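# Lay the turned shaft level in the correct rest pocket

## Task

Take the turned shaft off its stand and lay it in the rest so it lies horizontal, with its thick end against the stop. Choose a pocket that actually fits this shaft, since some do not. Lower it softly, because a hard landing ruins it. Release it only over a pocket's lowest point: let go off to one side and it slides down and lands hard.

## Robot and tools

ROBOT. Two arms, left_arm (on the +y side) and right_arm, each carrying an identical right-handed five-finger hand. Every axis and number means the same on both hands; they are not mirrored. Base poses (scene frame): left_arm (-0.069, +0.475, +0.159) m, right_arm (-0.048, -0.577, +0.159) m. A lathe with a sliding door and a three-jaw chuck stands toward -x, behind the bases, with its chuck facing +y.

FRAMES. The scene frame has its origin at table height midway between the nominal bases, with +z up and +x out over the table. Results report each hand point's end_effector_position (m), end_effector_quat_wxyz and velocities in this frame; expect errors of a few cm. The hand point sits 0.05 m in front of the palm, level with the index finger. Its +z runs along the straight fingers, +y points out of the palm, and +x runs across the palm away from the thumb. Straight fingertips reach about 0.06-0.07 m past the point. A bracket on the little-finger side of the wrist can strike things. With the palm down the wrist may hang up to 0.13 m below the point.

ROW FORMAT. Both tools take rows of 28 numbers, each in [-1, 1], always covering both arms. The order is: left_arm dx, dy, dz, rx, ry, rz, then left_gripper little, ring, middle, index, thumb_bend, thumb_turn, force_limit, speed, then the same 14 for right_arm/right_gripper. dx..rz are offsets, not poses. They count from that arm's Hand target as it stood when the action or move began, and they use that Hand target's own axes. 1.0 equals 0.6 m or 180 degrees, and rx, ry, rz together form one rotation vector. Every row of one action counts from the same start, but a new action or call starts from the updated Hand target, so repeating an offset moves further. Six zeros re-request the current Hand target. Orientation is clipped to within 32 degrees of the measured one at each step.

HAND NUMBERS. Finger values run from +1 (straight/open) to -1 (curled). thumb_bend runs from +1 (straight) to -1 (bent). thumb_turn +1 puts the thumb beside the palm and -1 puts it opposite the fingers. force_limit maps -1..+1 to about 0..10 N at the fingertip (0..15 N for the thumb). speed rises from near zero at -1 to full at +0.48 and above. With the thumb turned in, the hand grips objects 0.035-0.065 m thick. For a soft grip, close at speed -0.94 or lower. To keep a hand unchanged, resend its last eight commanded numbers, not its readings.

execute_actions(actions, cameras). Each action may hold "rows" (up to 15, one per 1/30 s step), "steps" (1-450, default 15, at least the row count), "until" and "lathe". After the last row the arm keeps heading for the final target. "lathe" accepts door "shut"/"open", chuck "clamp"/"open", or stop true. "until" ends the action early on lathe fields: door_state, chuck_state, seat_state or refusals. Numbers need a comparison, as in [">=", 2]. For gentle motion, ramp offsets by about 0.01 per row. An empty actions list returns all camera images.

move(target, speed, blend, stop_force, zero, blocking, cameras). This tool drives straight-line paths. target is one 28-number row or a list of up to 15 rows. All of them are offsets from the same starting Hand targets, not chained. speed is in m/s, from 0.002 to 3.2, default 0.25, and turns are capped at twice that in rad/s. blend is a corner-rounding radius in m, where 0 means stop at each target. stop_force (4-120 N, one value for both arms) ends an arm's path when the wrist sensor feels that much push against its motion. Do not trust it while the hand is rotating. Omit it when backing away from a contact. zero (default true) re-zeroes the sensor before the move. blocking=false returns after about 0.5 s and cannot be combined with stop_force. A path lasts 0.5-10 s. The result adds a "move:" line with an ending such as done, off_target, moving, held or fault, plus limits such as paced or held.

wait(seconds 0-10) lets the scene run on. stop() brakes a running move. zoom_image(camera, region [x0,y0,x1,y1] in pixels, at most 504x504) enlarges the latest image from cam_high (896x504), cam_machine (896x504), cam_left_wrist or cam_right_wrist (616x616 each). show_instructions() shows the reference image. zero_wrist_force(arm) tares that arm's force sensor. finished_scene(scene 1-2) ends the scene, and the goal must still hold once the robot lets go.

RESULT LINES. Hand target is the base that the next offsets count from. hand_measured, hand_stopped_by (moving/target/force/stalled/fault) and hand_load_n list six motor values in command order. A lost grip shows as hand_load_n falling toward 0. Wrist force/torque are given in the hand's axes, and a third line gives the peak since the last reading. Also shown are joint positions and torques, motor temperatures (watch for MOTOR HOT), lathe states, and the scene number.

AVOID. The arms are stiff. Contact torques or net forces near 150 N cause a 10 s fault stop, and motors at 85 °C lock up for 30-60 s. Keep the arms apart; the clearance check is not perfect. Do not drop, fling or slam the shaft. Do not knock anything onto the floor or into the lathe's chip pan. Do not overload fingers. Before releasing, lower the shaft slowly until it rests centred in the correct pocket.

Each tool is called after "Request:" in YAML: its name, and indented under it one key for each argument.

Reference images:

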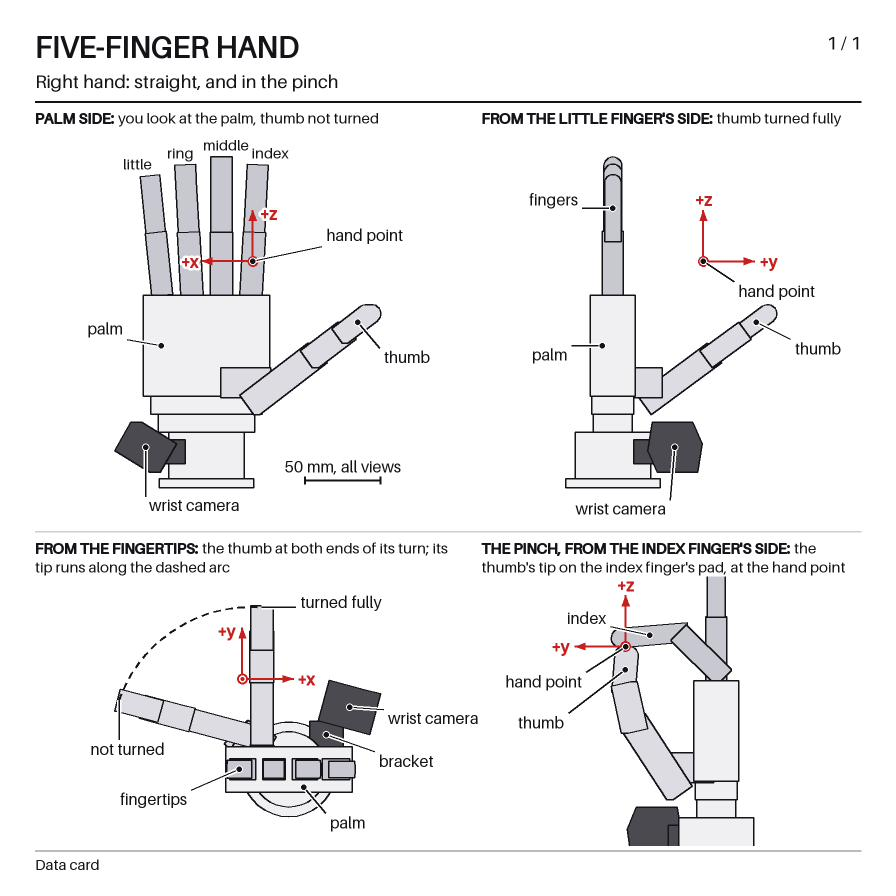

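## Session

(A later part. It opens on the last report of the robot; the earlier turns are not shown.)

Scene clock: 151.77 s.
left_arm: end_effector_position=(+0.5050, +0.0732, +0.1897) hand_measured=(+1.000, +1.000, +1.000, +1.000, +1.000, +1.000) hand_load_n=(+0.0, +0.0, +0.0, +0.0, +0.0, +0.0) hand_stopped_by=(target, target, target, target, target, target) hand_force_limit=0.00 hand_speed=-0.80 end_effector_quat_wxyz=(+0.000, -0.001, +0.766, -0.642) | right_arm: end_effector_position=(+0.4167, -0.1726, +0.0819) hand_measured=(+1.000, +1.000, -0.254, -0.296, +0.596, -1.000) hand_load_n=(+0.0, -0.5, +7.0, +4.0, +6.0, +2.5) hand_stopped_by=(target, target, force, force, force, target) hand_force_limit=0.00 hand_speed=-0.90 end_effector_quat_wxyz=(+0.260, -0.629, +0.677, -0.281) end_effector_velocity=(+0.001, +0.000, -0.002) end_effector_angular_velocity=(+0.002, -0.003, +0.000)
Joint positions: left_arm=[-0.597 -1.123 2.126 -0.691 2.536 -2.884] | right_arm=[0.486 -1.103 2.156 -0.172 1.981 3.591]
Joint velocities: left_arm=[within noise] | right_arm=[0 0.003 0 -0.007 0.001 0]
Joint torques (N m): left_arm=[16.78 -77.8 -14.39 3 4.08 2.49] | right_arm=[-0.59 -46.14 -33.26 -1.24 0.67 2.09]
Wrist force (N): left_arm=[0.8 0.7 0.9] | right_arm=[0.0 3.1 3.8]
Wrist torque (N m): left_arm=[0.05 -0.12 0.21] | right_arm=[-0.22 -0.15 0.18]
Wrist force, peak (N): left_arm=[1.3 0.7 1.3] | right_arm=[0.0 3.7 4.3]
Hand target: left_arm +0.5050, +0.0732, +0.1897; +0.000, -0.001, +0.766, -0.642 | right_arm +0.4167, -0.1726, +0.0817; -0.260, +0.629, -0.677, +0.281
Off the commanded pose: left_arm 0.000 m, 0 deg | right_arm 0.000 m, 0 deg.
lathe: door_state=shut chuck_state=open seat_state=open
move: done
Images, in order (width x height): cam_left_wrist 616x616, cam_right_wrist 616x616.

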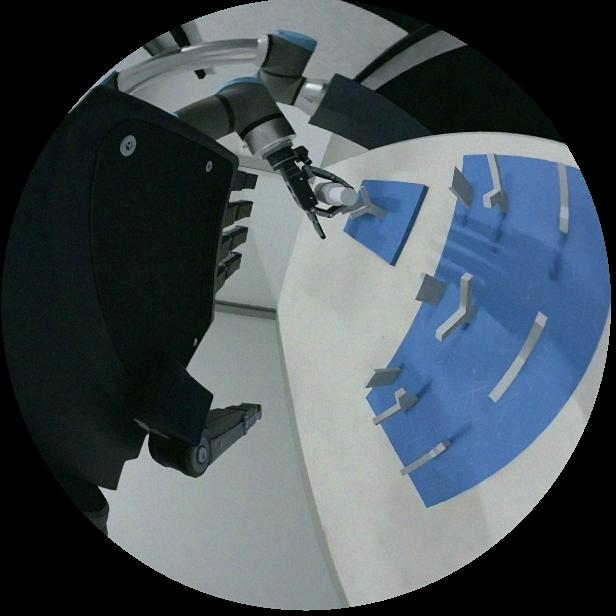

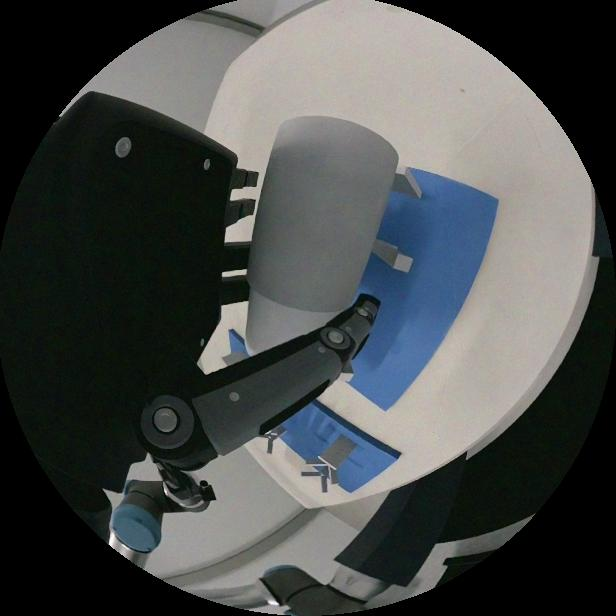

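Request:
move:
  target:
    - [0,-0.1854,-0.1005,0,0,0,1,1,1,1,1,1,0,-0.8,0,-0.1061,-0.1061,0,0,0,1,1,-0.8,-0.75,-0.25,-1,0,-0.9]
    - [-0.1133,-0.108,-0.5388,0,0,0,1,1,1,1,1,1,0,-0.8,0,-0.1061,-0.1061,0,0,0,1,1,-0.8,-0.75,-0.25,-1,0,-0.9]
    - [-0.1133,0.089,-0.504,0,0,0,1,1,1,1,1,1,0,-0.8,-0.5315,-0.1924,-0.0857,0,-0.0369,-0.0458,0.4,0.4,-0.8,-0.75,-0.25,-1,0,-0.5]
  speed: [0.1,0.25,0.12]
  blend: [0.01,0.02,0]
  cameras: ["cam_high","cam_left_wrist","cam_right_wrist"]

Request:
zoom_image:
  camera: "cam_high"
  region: [540, 180, 630, 280]

Request:
zoom_image:
  camera: "cam_right_wrist"
  region: [210, 80, 510, 380]

Request:
zoom_image:
  camera: "cam_left_wrist"
  region: [240, 120, 420, 300]

Scene clock: 173.93 s.
left_arm: end_effector_position=(+0.5726, +0.3803, +0.1899) hand_measured=(+1.000, +1.000, +1.000, +1.000, +1.000, +1.000) hand_load_n=(+0.0, +0.0, +0.0, +0.0, +0.0, +0.0) hand_stopped_by=(target, target, target, target, target, target) hand_force_limit=0.00 hand_speed=-0.80 end_effector_quat_wxyz=(+0.000, -0.001, +0.766, -0.642) | right_arm: end_effector_position=(+0.4856, +0.1421, +0.1993) hand_measured=(+0.400, +0.400, -0.254, -0.296, +0.596, -1.000) hand_load_n=(+0.0, +0.0, +7.0, +4.0, +6.5, +1.5) hand_stopped_by=(target, target, force, force, force, target) hand_force_limit=0.00 hand_speed=-0.50 end_effector_quat_wxyz=(-0.278, +0.691, -0.614, +0.262)
Joint positions: left_arm=[-0.041 -0.832 1.824 0.427 2.964 -1.726] | right_arm=[0.783 -0.897 1.482 0.35 2.063 3.681]
Joint torques (N m): left_arm=[8.3 -96.19 -27.49 6.84 5.61 -2.48] | right_arm=[-15.17 -107.89 -53.74 1.53 -0.5 1.72]
Wrist force (N): left_arm=[1.0 0.9 1.2] | right_arm=[0.6 3.2 3.9]
Wrist torque (N m): left_arm=[0.06 -0.15 0.23] | right_arm=[-0.20 -0.24 0.11]
Wrist force, peak (N): left_arm=[1.1 -1.1 3.2] | right_arm=[0.2 3.7 4.9]
Hand target: left_arm +0.5726, +0.3803, +0.1899; +0.000, -0.001, +0.766, -0.642 | right_arm +0.4856, +0.1421, +0.1994; -0.278, +0.691, -0.614, +0.262
Off the commanded pose: left_arm 0.000 m, 0 deg | right_arm 0.000 m, 0 deg.
lathe: door_state=shut chuck_state=open seat_state=open
move: done
Images, in order (width x height): cam_high 896x504, cam_left_wrist 616x616, cam_right_wrist 616x616.

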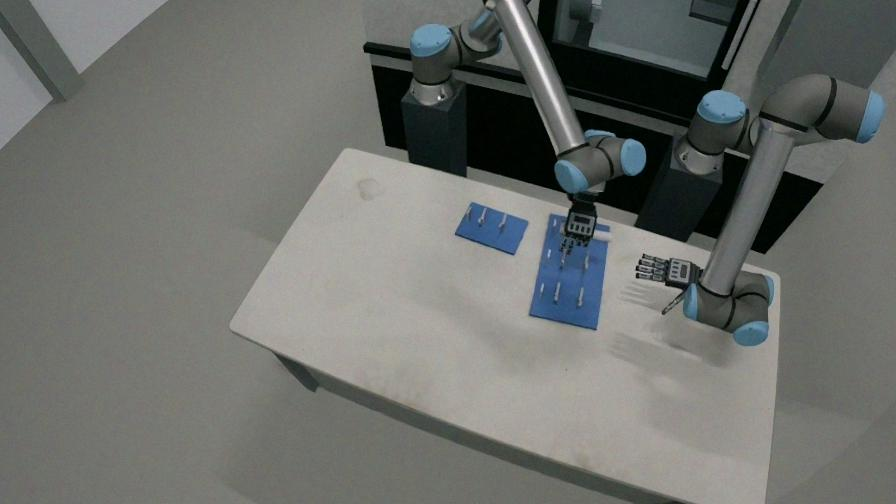

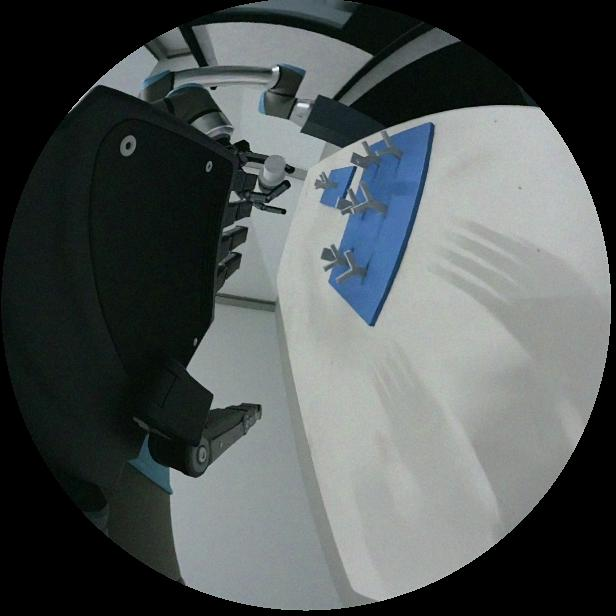

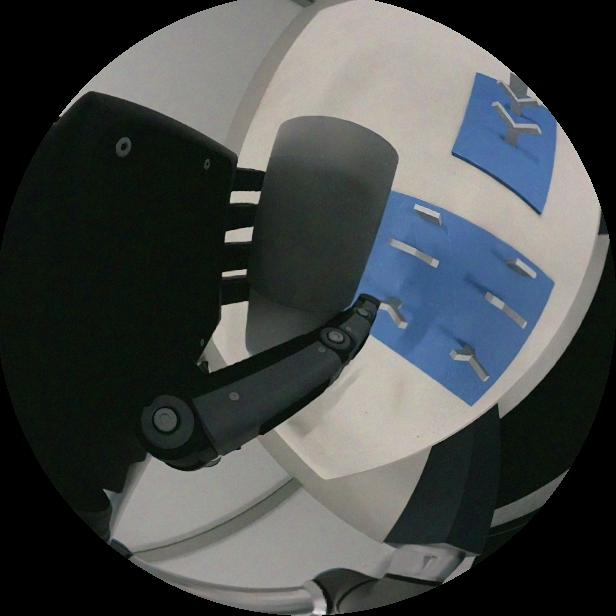

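Scaled by 5.040 from the camera's 896x504 image, which has a finer 1280x720 frame.

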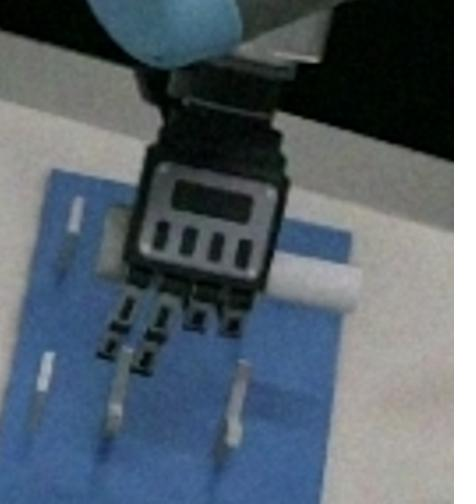

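Scaled by 1.680 from the camera's 616x616 image, which has a finer 880x880 frame.

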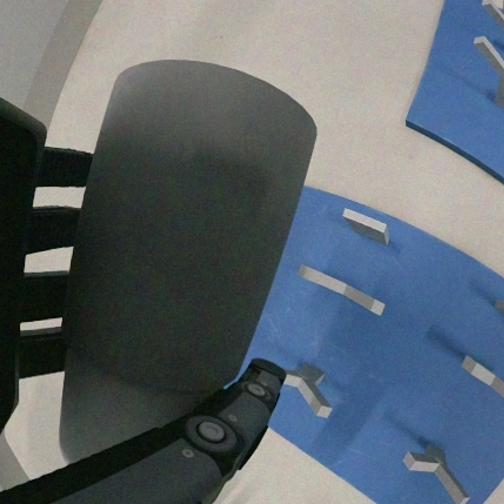

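Scaled by 2.800 from the camera's 616x616 image, which has a finer 880x880 frame.

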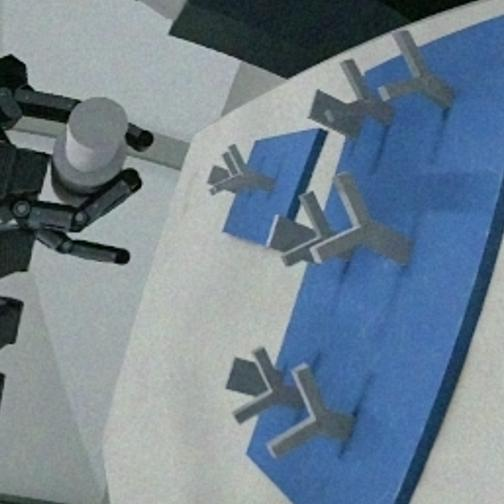

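Request:
move:
  target: [0,0,0,0,0,0,1,1,1,1,1,1,0,-0.8,-0.001,0.1368,0.1332,0,0.0039,0.0039,0.4,0.4,-0.8,-0.75,-0.25,-1,0,-0.5]
  speed: 0.08
  stop_force: 7
  cameras: ["cam_high","cam_left_wrist","cam_right_wrist"]

Request:
zoom_image:
  camera: "cam_high"
  region: [540, 200, 630, 290]

Request:
zoom_image:
  camera: "cam_right_wrist"
  region: [230, 130, 470, 370]

Request:
zoom_image:
  camera: "cam_left_wrist"
  region: [290, 140, 400, 250]

Scene clock: 194.37 s.
left_arm: end_effector_position=(+0.5726, +0.3803, +0.1899) hand_measured=(+1.000, +1.000, +1.000, +1.000, +1.000, +1.000) hand_load_n=(+0.0, +0.0, +0.0, +0.0, +0.0, +0.0) hand_stopped_by=(target, target, target, target, target, target) hand_force_limit=0.00 hand_speed=-0.80 end_effector_quat_wxyz=(+0.000, -0.001, +0.766, -0.642) | right_arm: end_effector_position=(+0.4840, +0.1402, +0.0848) hand_measured=(+0.400, +0.400, -0.254, -0.296, +0.596, -1.000) hand_load_n=(+0.0, +0.0, +7.5, +4.0, +6.5, +2.0) hand_stopped_by=(target, target, force, force, force, target) hand_force_limit=0.00 hand_speed=-0.50 end_effector_quat_wxyz=(-0.276, +0.686, -0.620, +0.264)
Joint positions: left_arm=[-0.041 -0.832 1.824 0.427 2.964 -1.726] | right_arm=[0.786 -0.782 1.517 0.207 2.075 3.699]
Joint torques (N m): left_arm=[-1.56 -96.56 -11.48 6.25 0.71 -2.6] | right_arm=[7.86 -113.36 -49.6 4.75 -0.57 -2.46]
Wrist force (N): left_arm=[0.9 0.8 0.9] | right_arm=[0.7 3.3 4.4]
Wrist torque (N m): left_arm=[0.06 -0.12 0.21] | right_arm=[-0.21 -0.28 0.10]
Wrist force, peak (N): left_arm=[0.9 1.2 1.5] | right_arm=[0.7 3.9 5.3]
Hand target: left_arm +0.5726, +0.3803, +0.1899; +0.000, -0.001, +0.766, -0.642 | right_arm +0.4840, +0.1402, +0.0848; -0.276, +0.686, -0.620, +0.264
Off the commanded pose: left_arm 0.000 m, 0 deg | right_arm 0.000 m, 0 deg.
lathe: door_state=shut chuck_state=open seat_state=open
move: done
Images, in order (width x height): cam_high 896x504, cam_left_wrist 616x616, cam_right_wrist 616x616.

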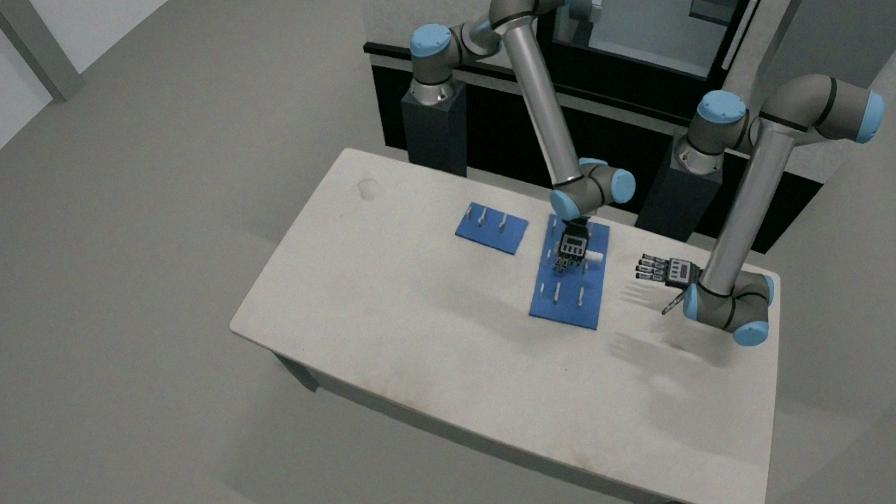

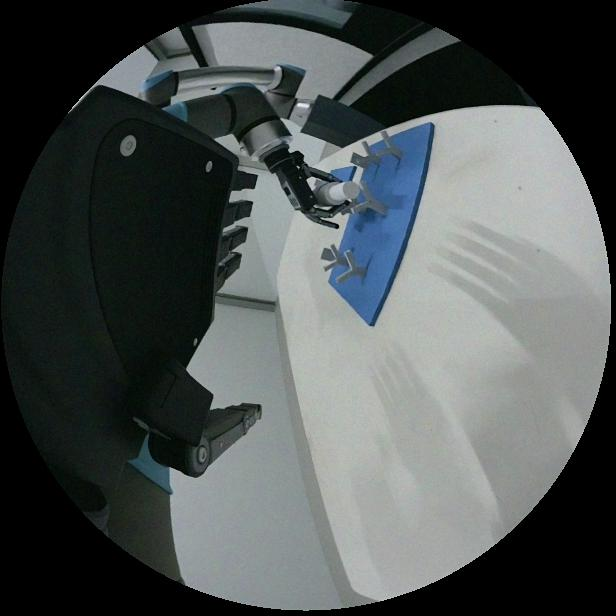

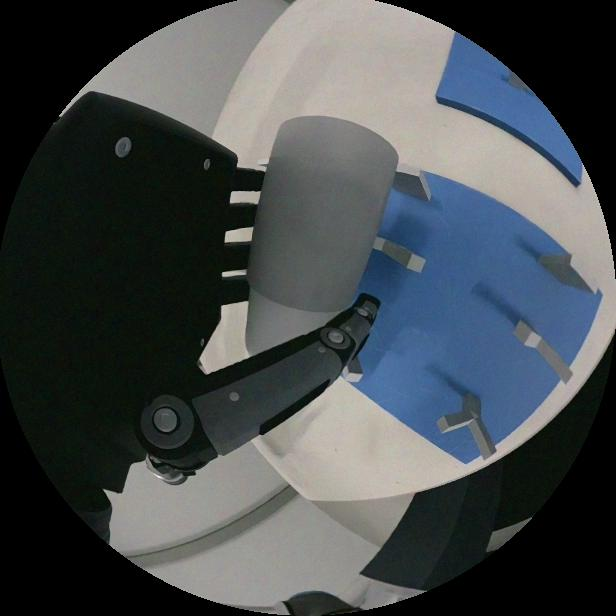

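Scaled by 5.600 from the camera's 896x504 image, which has a finer 1280x720 frame.

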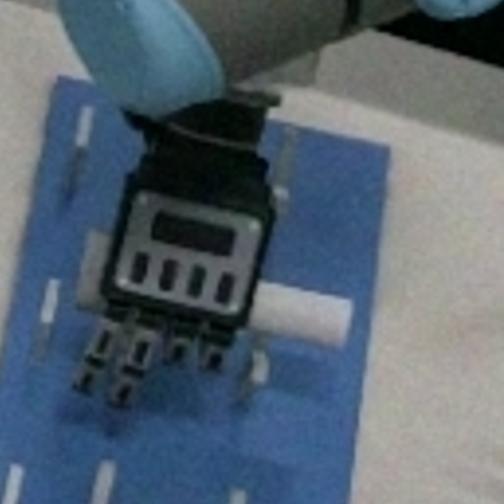

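Scaled by 2.100 from the camera's 616x616 image, which has a finer 880x880 frame.

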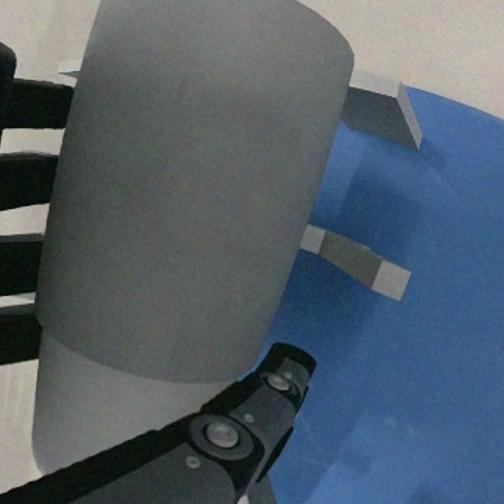

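Scaled by 4.582 from the camera's 616x616 image, which has a finer 880x880 frame.

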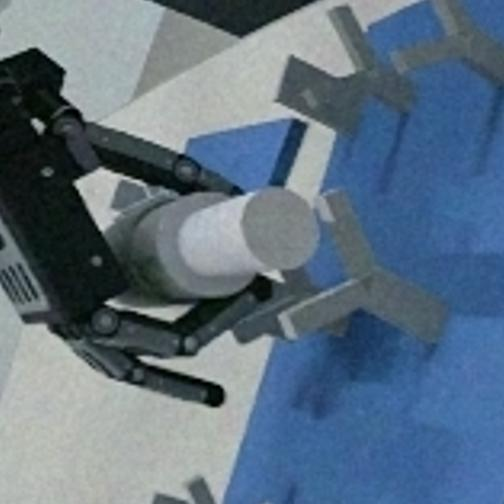

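Request:
move:
  target: [0,0,0,0,0,0,1,1,1,1,1,1,0,-0.8,0.0017,0.0392,0.0295,0,0,0,0.4,0.4,-0.8,-0.75,-0.25,-1,0,-0.5]
  speed: 0.02
  stop_force: 4
  cameras: ["cam_high","cam_left_wrist","cam_right_wrist"]

Request:
zoom_image:
  camera: "cam_right_wrist"
  region: [230, 130, 470, 370]

Request:
zoom_image:
  camera: "cam_left_wrist"
  region: [290, 140, 400, 250]

Scene clock: 225.33 s.
left_arm: end_effector_position=(+0.5726, +0.3803, +0.1899) hand_measured=(+1.000, +1.000, +1.000, +1.000, +1.000, +1.000) hand_load_n=(+0.0, +0.0, +0.0, +0.0, +0.0, +0.0) hand_stopped_by=(target, target, target, target, target, target) hand_force_limit=0.00 hand_speed=-0.80 end_effector_quat_wxyz=(+0.000, -0.001, +0.766, -0.642) | right_arm: end_effector_position=(+0.4799, +0.1382, +0.0557) hand_measured=(+0.400, +0.400, -0.254, -0.296, +0.596, -1.000) hand_load_n=(+0.0, +0.0, +7.5, +4.0, +6.0, +2.0) hand_stopped_by=(target, target, force, force, force, target) hand_force_limit=0.00 hand_speed=-0.50 end_effector_quat_wxyz=(-0.276, +0.686, -0.620, +0.264)
Joint positions: left_arm=[-0.041 -0.832 1.824 0.427 2.964 -1.726] | right_arm=[0.788 -0.753 1.529 0.168 2.076 3.701]
Joint torques (N m): left_arm=[-0.48 -97.86 -12.32 4.56 0.66 -2.03] | right_arm=[7.1 -112.64 -48.42 4.95 1.82 -0.73]
Wrist force (N): left_arm=[0.8 0.6 1.3] | right_arm=[0.1 3.1 4.1]
Wrist torque (N m): left_arm=[0.00 -0.13 0.21] | right_arm=[-0.23 -0.18 0.04]
Wrist force, peak (N): left_arm=[1.2 0.9 1.4] | right_arm=[1.1 3.0 5.1]
Hand target: left_arm +0.5726, +0.3803, +0.1899; +0.000, -0.001, +0.766, -0.642 | right_arm +0.4800, +0.1382, +0.0557; -0.276, +0.686, -0.620, +0.264
Off the commanded pose: left_arm 0.000 m, 0 deg | right_arm 0.000 m, 0 deg.
lathe: door_state=shut chuck_state=open seat_state=open
move: done
Images, in order (width x height): cam_high 896x504, cam_left_wrist 616x616, cam_right_wrist 616x616.

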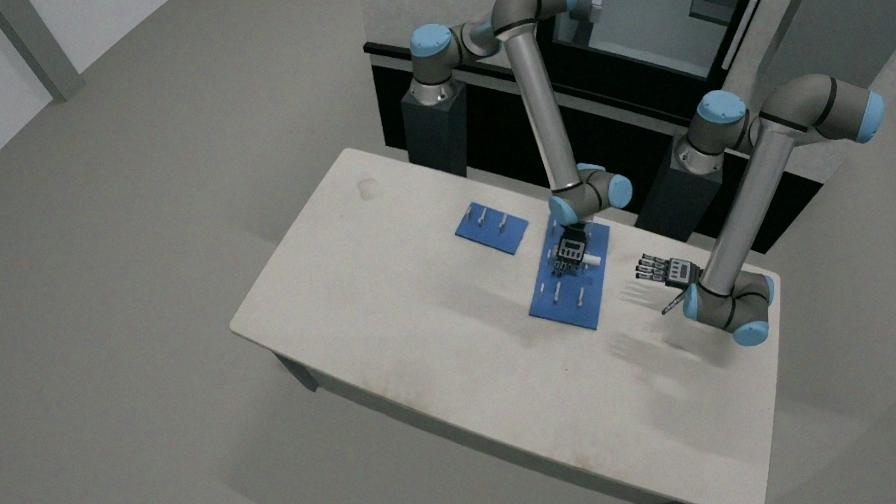

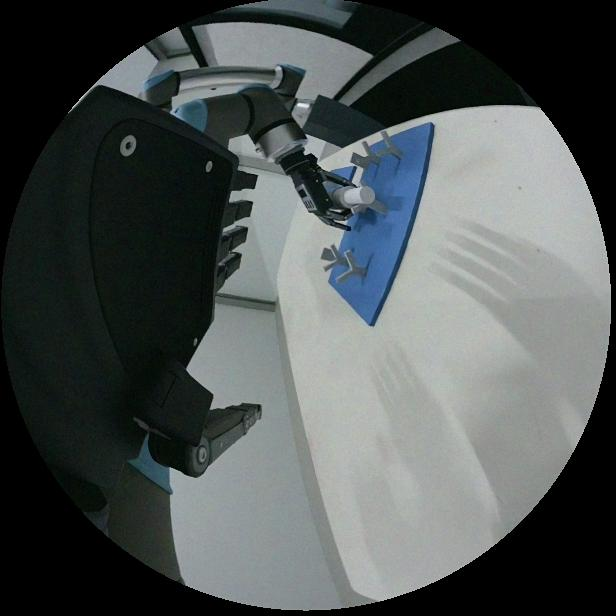

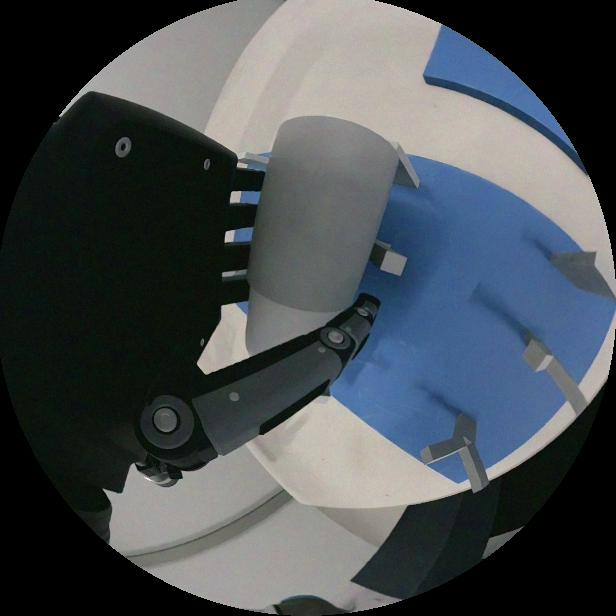

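Scaled by 2.100 from the camera's 616x616 image, which has a finer 880x880 frame.

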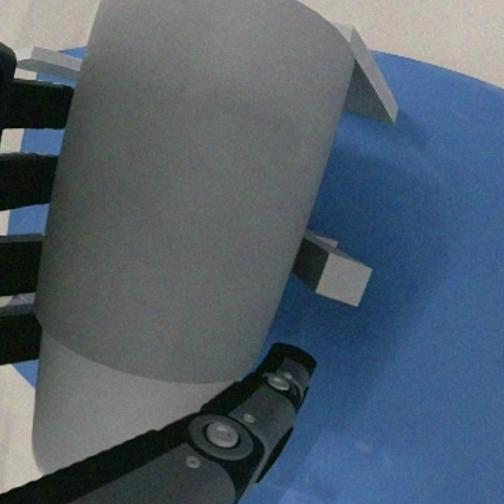

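Scaled by 4.582 from the camera's 616x616 image, which has a finer 880x880 frame.

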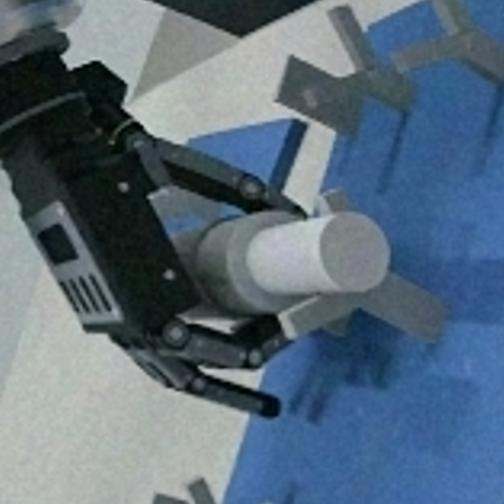

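Request:
move:
  target: [0,0,0,0,0,0,1,1,1,1,1,1,0,-0.8,-0.0004,0.0129,0.013,0,0,0,0.4,0.4,-0.8,-0.75,-0.25,-1,0,-0.5]
  speed: 0.012
  stop_force: 4

Scene clock: 233.13 s.
left_arm: end_effector_position=(+0.5726, +0.3803, +0.1899) hand_measured=(+1.000, +1.000, +1.000, +1.000, +1.000, +1.000) hand_load_n=(+0.0, +0.0, +0.0, +0.0, +0.0, +0.0) hand_stopped_by=(target, target, target, target, target, target) hand_force_limit=0.00 hand_speed=-0.80 end_effector_quat_wxyz=(+0.000, -0.001, +0.766, -0.642) | right_arm: end_effector_position=(+0.4800, +0.1383, +0.0524) hand_measured=(+0.400, +0.400, -0.254, -0.298, +0.596, -1.000) hand_load_n=(+0.0, +0.0, +5.0, +3.0, +5.0, +2.5) hand_stopped_by=(target, target, force, force, force, target) hand_force_limit=0.00 hand_speed=-0.50 end_effector_quat_wxyz=(-0.276, +0.686, -0.620, +0.264)
Joint positions: left_arm=[-0.041 -0.832 1.824 0.427 2.964 -1.726] | right_arm=[0.788 -0.749 1.529 0.164 2.076 3.701]
Joint torques (N m): left_arm=[-1.7 -95.97 -12.28 4.33 0.75 -2.44] | right_arm=[-8.63 -112.49 -35.5 4.75 1.34 -2.04]
Wrist force (N): left_arm=[1.0 0.7 1.0] | right_arm=[1.0 3.3 3.4]
Wrist torque (N m): left_arm=[0.04 -0.14 0.22] | right_arm=[-0.25 -0.26 0.10]
Wrist force, peak (N): left_arm=[1.1 0.8 1.5] | right_arm=[-0.3 6.0 -4.3]
Hand target: left_arm +0.5726, +0.3803, +0.1899; +0.000, -0.001, +0.766, -0.642 | right_arm +0.4801, +0.1383, +0.0524; -0.276, +0.686, -0.620, +0.264 (not the last commanded pose)
Off the commanded pose: left_arm 0.000 m, 0 deg | right_arm 0.008 m, 0 deg.
lathe: door_state=shut chuck_state=open seat_state=open
move: contact (right_arm)

Request:
move:
  target: [0,0,0,0,0,0,1,1,1,1,1,1,0,-0.8,-0.0005,0.0035,-0.0035,0,0,0,0.4,0.4,-0.8,-0.75,-0.25,-1,0,-0.5]
  speed: 0.012

Request:
move:
  target: [0,0,0,0,0,0,1,1,1,1,1,1,0,-0.8,-0.0003,0.0094,0.0095,0,0,0,0.4,0.4,-0.8,-0.75,-0.25,-1,0,-0.5]
  speed: 0.01
  stop_force: 4

Scene clock: 240.10 s.
left_arm: end_effector_position=(+0.5726, +0.3803, +0.1899) hand_measured=(+1.000, +1.000, +1.000, +1.000, +1.000, +1.000) hand_load_n=(+0.0, +0.0, +0.0, -0.5, +0.0, +0.0) hand_stopped_by=(target, target, target, target, target, target) hand_force_limit=0.00 hand_speed=-0.80 end_effector_quat_wxyz=(+0.000, -0.001, +0.766, -0.642) | right_arm: end_effector_position=(+0.4770, +0.1383, +0.0524) hand_measured=(+0.400, +0.400, -0.254, -0.298, +0.596, -1.000) hand_load_n=(+0.0, +0.0, +6.5, +2.5, +4.0, +0.0) hand_stopped_by=(target, target, force, force, force, target) hand_force_limit=0.00 hand_speed=-0.50 end_effector_quat_wxyz=(-0.276, +0.685, -0.620, +0.264)
Joint positions: left_arm=[-0.041 -0.832 1.824 0.427 2.964 -1.726] | right_arm=[0.791 -0.751 1.533 0.163 2.078 3.704]
Joint torques (N m): left_arm=[-0.79 -96.44 -11.61 3.96 0.94 -2.63] | right_arm=[13.27 -105.68 -20.58 0.43 2.13 1.28]
Wrist force (N): left_arm=[0.9 0.8 1.2] | right_arm=[0.4 0.2 4.9]
Wrist torque (N m): left_arm=[0.03 -0.14 0.21] | right_arm=[-0.23 -0.27 -0.07]
Wrist force, peak (N): left_arm=[1.0 1.1 1.3] | right_arm=[0.2 2.9 4.7]
Hand target: left_arm +0.5726, +0.3803, +0.1899; +0.000, -0.001, +0.766, -0.642 | right_arm +0.4771, +0.1383, +0.0524; -0.276, +0.686, -0.620, +0.264
Off the commanded pose: left_arm 0.000 m, 0 deg | right_arm 0.000 m, 0 deg.
lathe: door_state=shut chuck_state=open seat_state=open
move: done

Scene clock: 241.87 s.
left_arm: end_effector_position=(+0.5726, +0.3803, +0.1899) hand_measured=(+1.000, +1.000, +1.000, +1.000, +1.000, +1.000) hand_load_n=(+0.0, +0.0, +0.0, +0.0, +0.0, +0.0) hand_stopped_by=(target, target, target, target, target, target) hand_force_limit=0.00 hand_speed=-0.80 end_effector_quat_wxyz=(+0.000, -0.001, +0.766, -0.642) | right_arm: end_effector_position=(+0.4770, +0.1384, +0.0462) hand_measured=(+0.400, +0.400, -0.254, -0.298, +0.594, -1.000) hand_load_n=(+0.5, +0.0, +0.0, +0.0, +0.0, +0.5) hand_stopped_by=(target, target, force, force, force, target) hand_force_limit=0.00 hand_speed=-0.50 end_effector_quat_wxyz=(-0.276, +0.686, -0.620, +0.264)
Joint positions: left_arm=[-0.041 -0.832 1.824 0.427 2.964 -1.726] | right_arm=[0.791 -0.744 1.533 0.156 2.078 3.704]
Joint torques (N m): left_arm=[0.55 -95.64 -11.85 3.89 0.77 -2.27] | right_arm=[3.64 -108.56 -30.35 4.78 0.34 -1]
Wrist force (N): left_arm=[0.9 0.8 1.3] | right_arm=[0.6 -0.1 0.8]
Wrist torque (N m): left_arm=[0.02 -0.14 0.21] | right_arm=[-0.25 -0.17 -0.01]
Wrist force, peak (N): left_arm=[1.1 0.8 1.5] | right_arm=[0.3 -1.5 5.7]
Hand target: left_arm +0.5726, +0.3803, +0.1899; +0.000, -0.001, +0.766, -0.642 | right_arm +0.4771, +0.1384, +0.0462; -0.276, +0.686, -0.620, +0.264 (not the last commanded pose)
Off the commanded pose: left_arm 0.000 m, 0 deg | right_arm 0.002 m, 0 deg.
lathe: door_state=shut chuck_state=open seat_state=open
move: contact (right_arm)

Request:
execute_actions:
  actions: []
  cameras: ["cam_high","cam_left_wrist","cam_right_wrist"]

Request:
zoom_image:
  camera: "cam_left_wrist"
  region: [290, 140, 400, 250]

Request:
zoom_image:
  camera: "cam_right_wrist"
  region: [210, 80, 450, 320]

Request:
zoom_image:
  camera: "cam_high"
  region: [540, 210, 620, 290]

Scene clock: 245.93 s.
left_arm: end_effector_position=(+0.5726, +0.3803, +0.1899) hand_measured=(+1.000, +1.000, +1.000, +1.000, +1.000, +1.000) hand_load_n=(+0.0, +0.0, +0.0, +0.0, +0.0, -0.5) hand_stopped_by=(target, target, target, target, target, target) hand_force_limit=0.00 hand_speed=-0.80 end_effector_quat_wxyz=(+0.000, -0.001, +0.766, -0.642) | right_arm: end_effector_position=(+0.4771, +0.1384, +0.0462) hand_measured=(+0.400, +0.400, -0.254, -0.298, +0.594, -1.000) hand_load_n=(+0.0, +0.0, +0.0, +0.0, +0.0, +0.0) hand_stopped_by=(target, target, force, force, force, target) hand_force_limit=0.00 hand_speed=-0.50 end_effector_quat_wxyz=(-0.276, +0.686, -0.620, +0.264)
Joint positions: left_arm=[-0.041 -0.832 1.824 0.427 2.964 -1.726] | right_arm=[0.791 -0.744 1.533 0.156 2.078 3.704]
Joint velocities: within noise
Joint torques (N m): left_arm=[-0.8 -95.78 -11.87 3.77 0.78 -2.92] | right_arm=[3.78 -107.95 -45.97 4.95 2.25 1.84]
Motor temperatures (°C): left_arm=[42 31 29 39 38 40] | right_arm=[27 38 32 47 37 41]
Wrist force (N): left_arm=[0.7 0.6 1.1] | right_arm=[1.2 -0.5 0.4]
Wrist torque (N m): left_arm=[0.00 -0.11 0.20] | right_arm=[-0.28 -0.25 0.02]
Wrist force, peak (N): left_arm=[1.1 0.8 1.5] | right_arm=[0.9 -0.9 1.1]
Hand target: left_arm +0.5726, +0.3803, +0.1899; +0.000, -0.001, +0.766, -0.642 | right_arm +0.4771, +0.1384, +0.0462; -0.276, +0.686, -0.620, +0.264 (not the last commanded pose)
Off the commanded pose: left_arm 0.000 m, 0 deg | right_arm 0.002 m, 0 deg.
lathe: door_state=shut chuck_state=open seat_state=open
Images, in order (width x height): cam_high 896x504, cam_left_wrist 616x616, cam_right_wrist 616x616.

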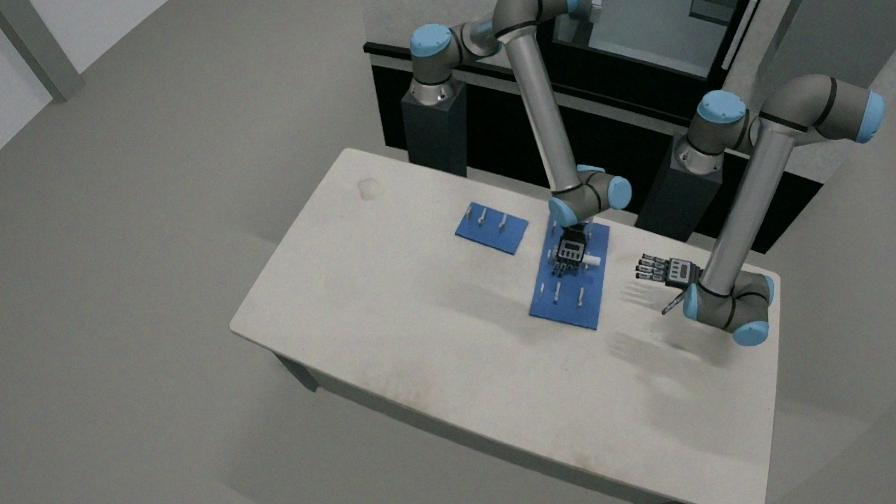

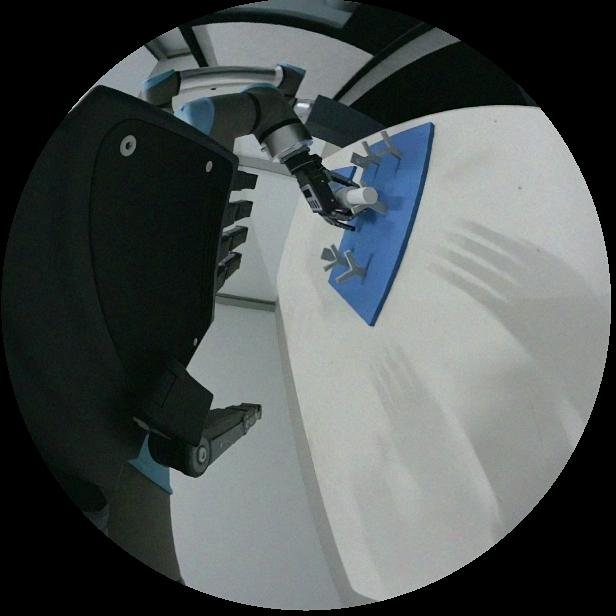

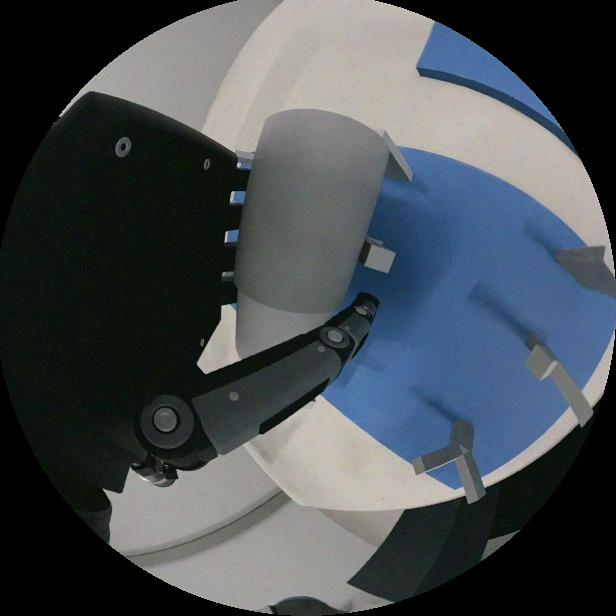

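Scaled by 4.582 from the camera's 616x616 image, which has a finer 880x880 frame.

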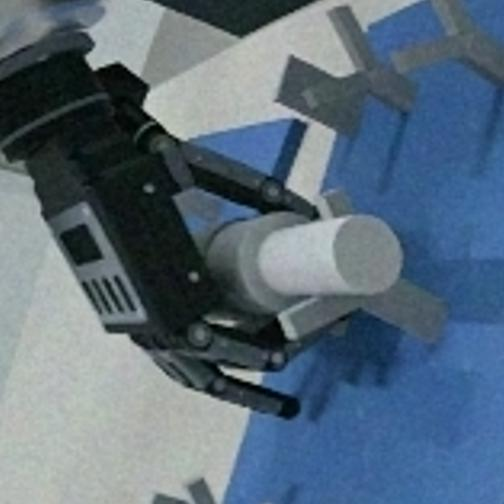

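Scaled by 2.100 from the camera's 616x616 image, which has a finer 880x880 frame.

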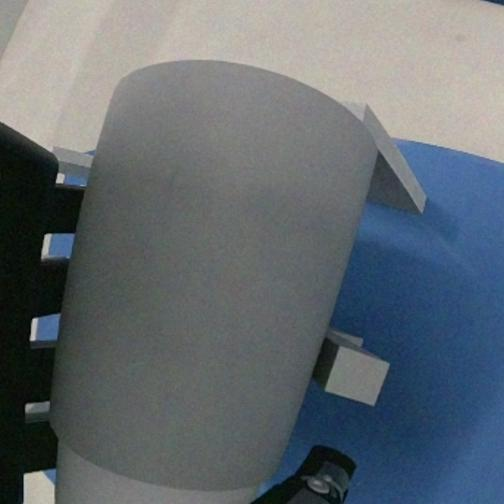

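Scaled by 6.300 from the camera's 896x504 image, which has a finer 1280x720 frame.

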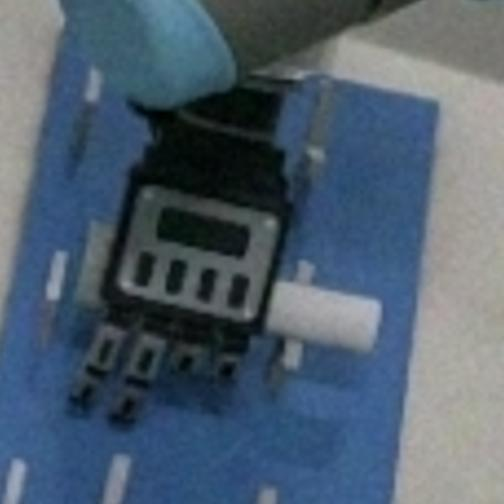

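Request:
execute_actions:
  actions:
    - {"rows":[[0,0,0,0,0,0,1,1,1,1,1,1,0,-0.8,0,0,0,0,0,0,0.4,0.4,0.3,0.3,1,-1,0,-0.75]],"steps":120}
  cameras: ["cam_left_wrist","cam_right_wrist"]

Request:
zoom_image:
  camera: "cam_left_wrist"
  region: [290, 140, 400, 250]

Scene clock: 263.00 s.
left_arm: end_effector_position=(+0.5726, +0.3803, +0.1899) hand_measured=(+1.000, +1.000, +1.000, +1.000, +1.000, +1.000) hand_load_n=(+0.0, +0.0, +0.0, +0.0, +0.0, +0.0) hand_stopped_by=(target, target, target, target, target, target) hand_force_limit=0.00 hand_speed=-0.80 end_effector_quat_wxyz=(+0.000, -0.001, +0.766, -0.642) | right_arm: end_effector_position=(+0.4771, +0.1384, +0.0462) hand_measured=(+0.400, +0.400, +0.300, +0.300, +1.000, -1.000) hand_load_n=(+0.0, +0.0, +0.0, +0.0, +0.0, +0.0) hand_stopped_by=(target, target, target, target, target, target) hand_force_limit=0.00 hand_speed=-0.75 end_effector_quat_wxyz=(-0.276, +0.686, -0.620, +0.264)
Joint positions: left_arm=[-0.041 -0.832 1.824 0.427 2.964 -1.726] | right_arm=[0.791 -0.744 1.533 0.156 2.078 3.704]
Joint torques (N m): left_arm=[-1.28 -97.19 -11.17 2.64 1.04 -2.57] | right_arm=[1.53 -108.01 -38.63 4.11 2.19 1.82]
Wrist force (N): left_arm=[0.8 1.1 1.3] | right_arm=[0.5 -0.4 0.7]
Wrist torque (N m): left_arm=[0.07 -0.12 0.22] | right_arm=[-0.29 -0.15 -0.03]
Wrist force, peak (N): left_arm=[1.0 0.7 1.7] | right_arm=[1.1 -1.1 0.9]
Hand target: left_arm +0.5726, +0.3803, +0.1899; +0.000, -0.001, +0.766, -0.642 | right_arm +0.4771, +0.1384, +0.0462; -0.276, +0.686, -0.620, +0.264
Off the commanded pose: left_arm 0.000 m, 0 deg | right_arm 0.000 m, 0 deg.
lathe: door_state=shut chuck_state=open seat_state=open
Images, in order (width x height): cam_left_wrist 616x616, cam_right_wrist 616x616.

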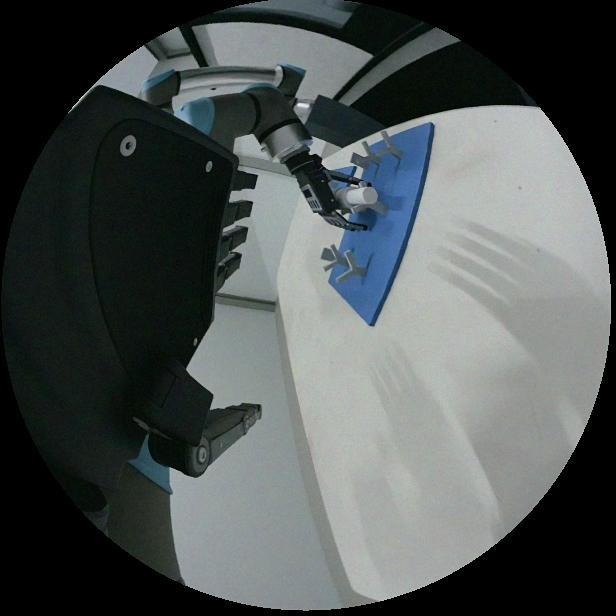

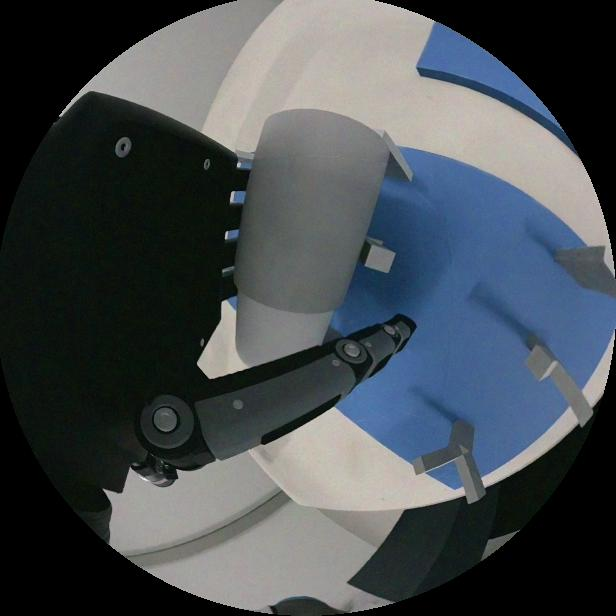

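Scaled by 4.582 from the camera's 616x616 image, which has a finer 880x880 frame.

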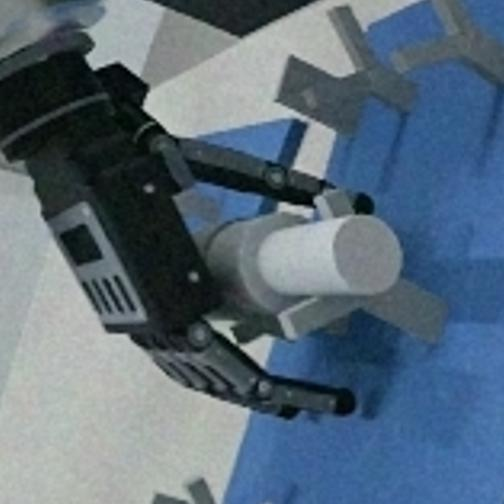

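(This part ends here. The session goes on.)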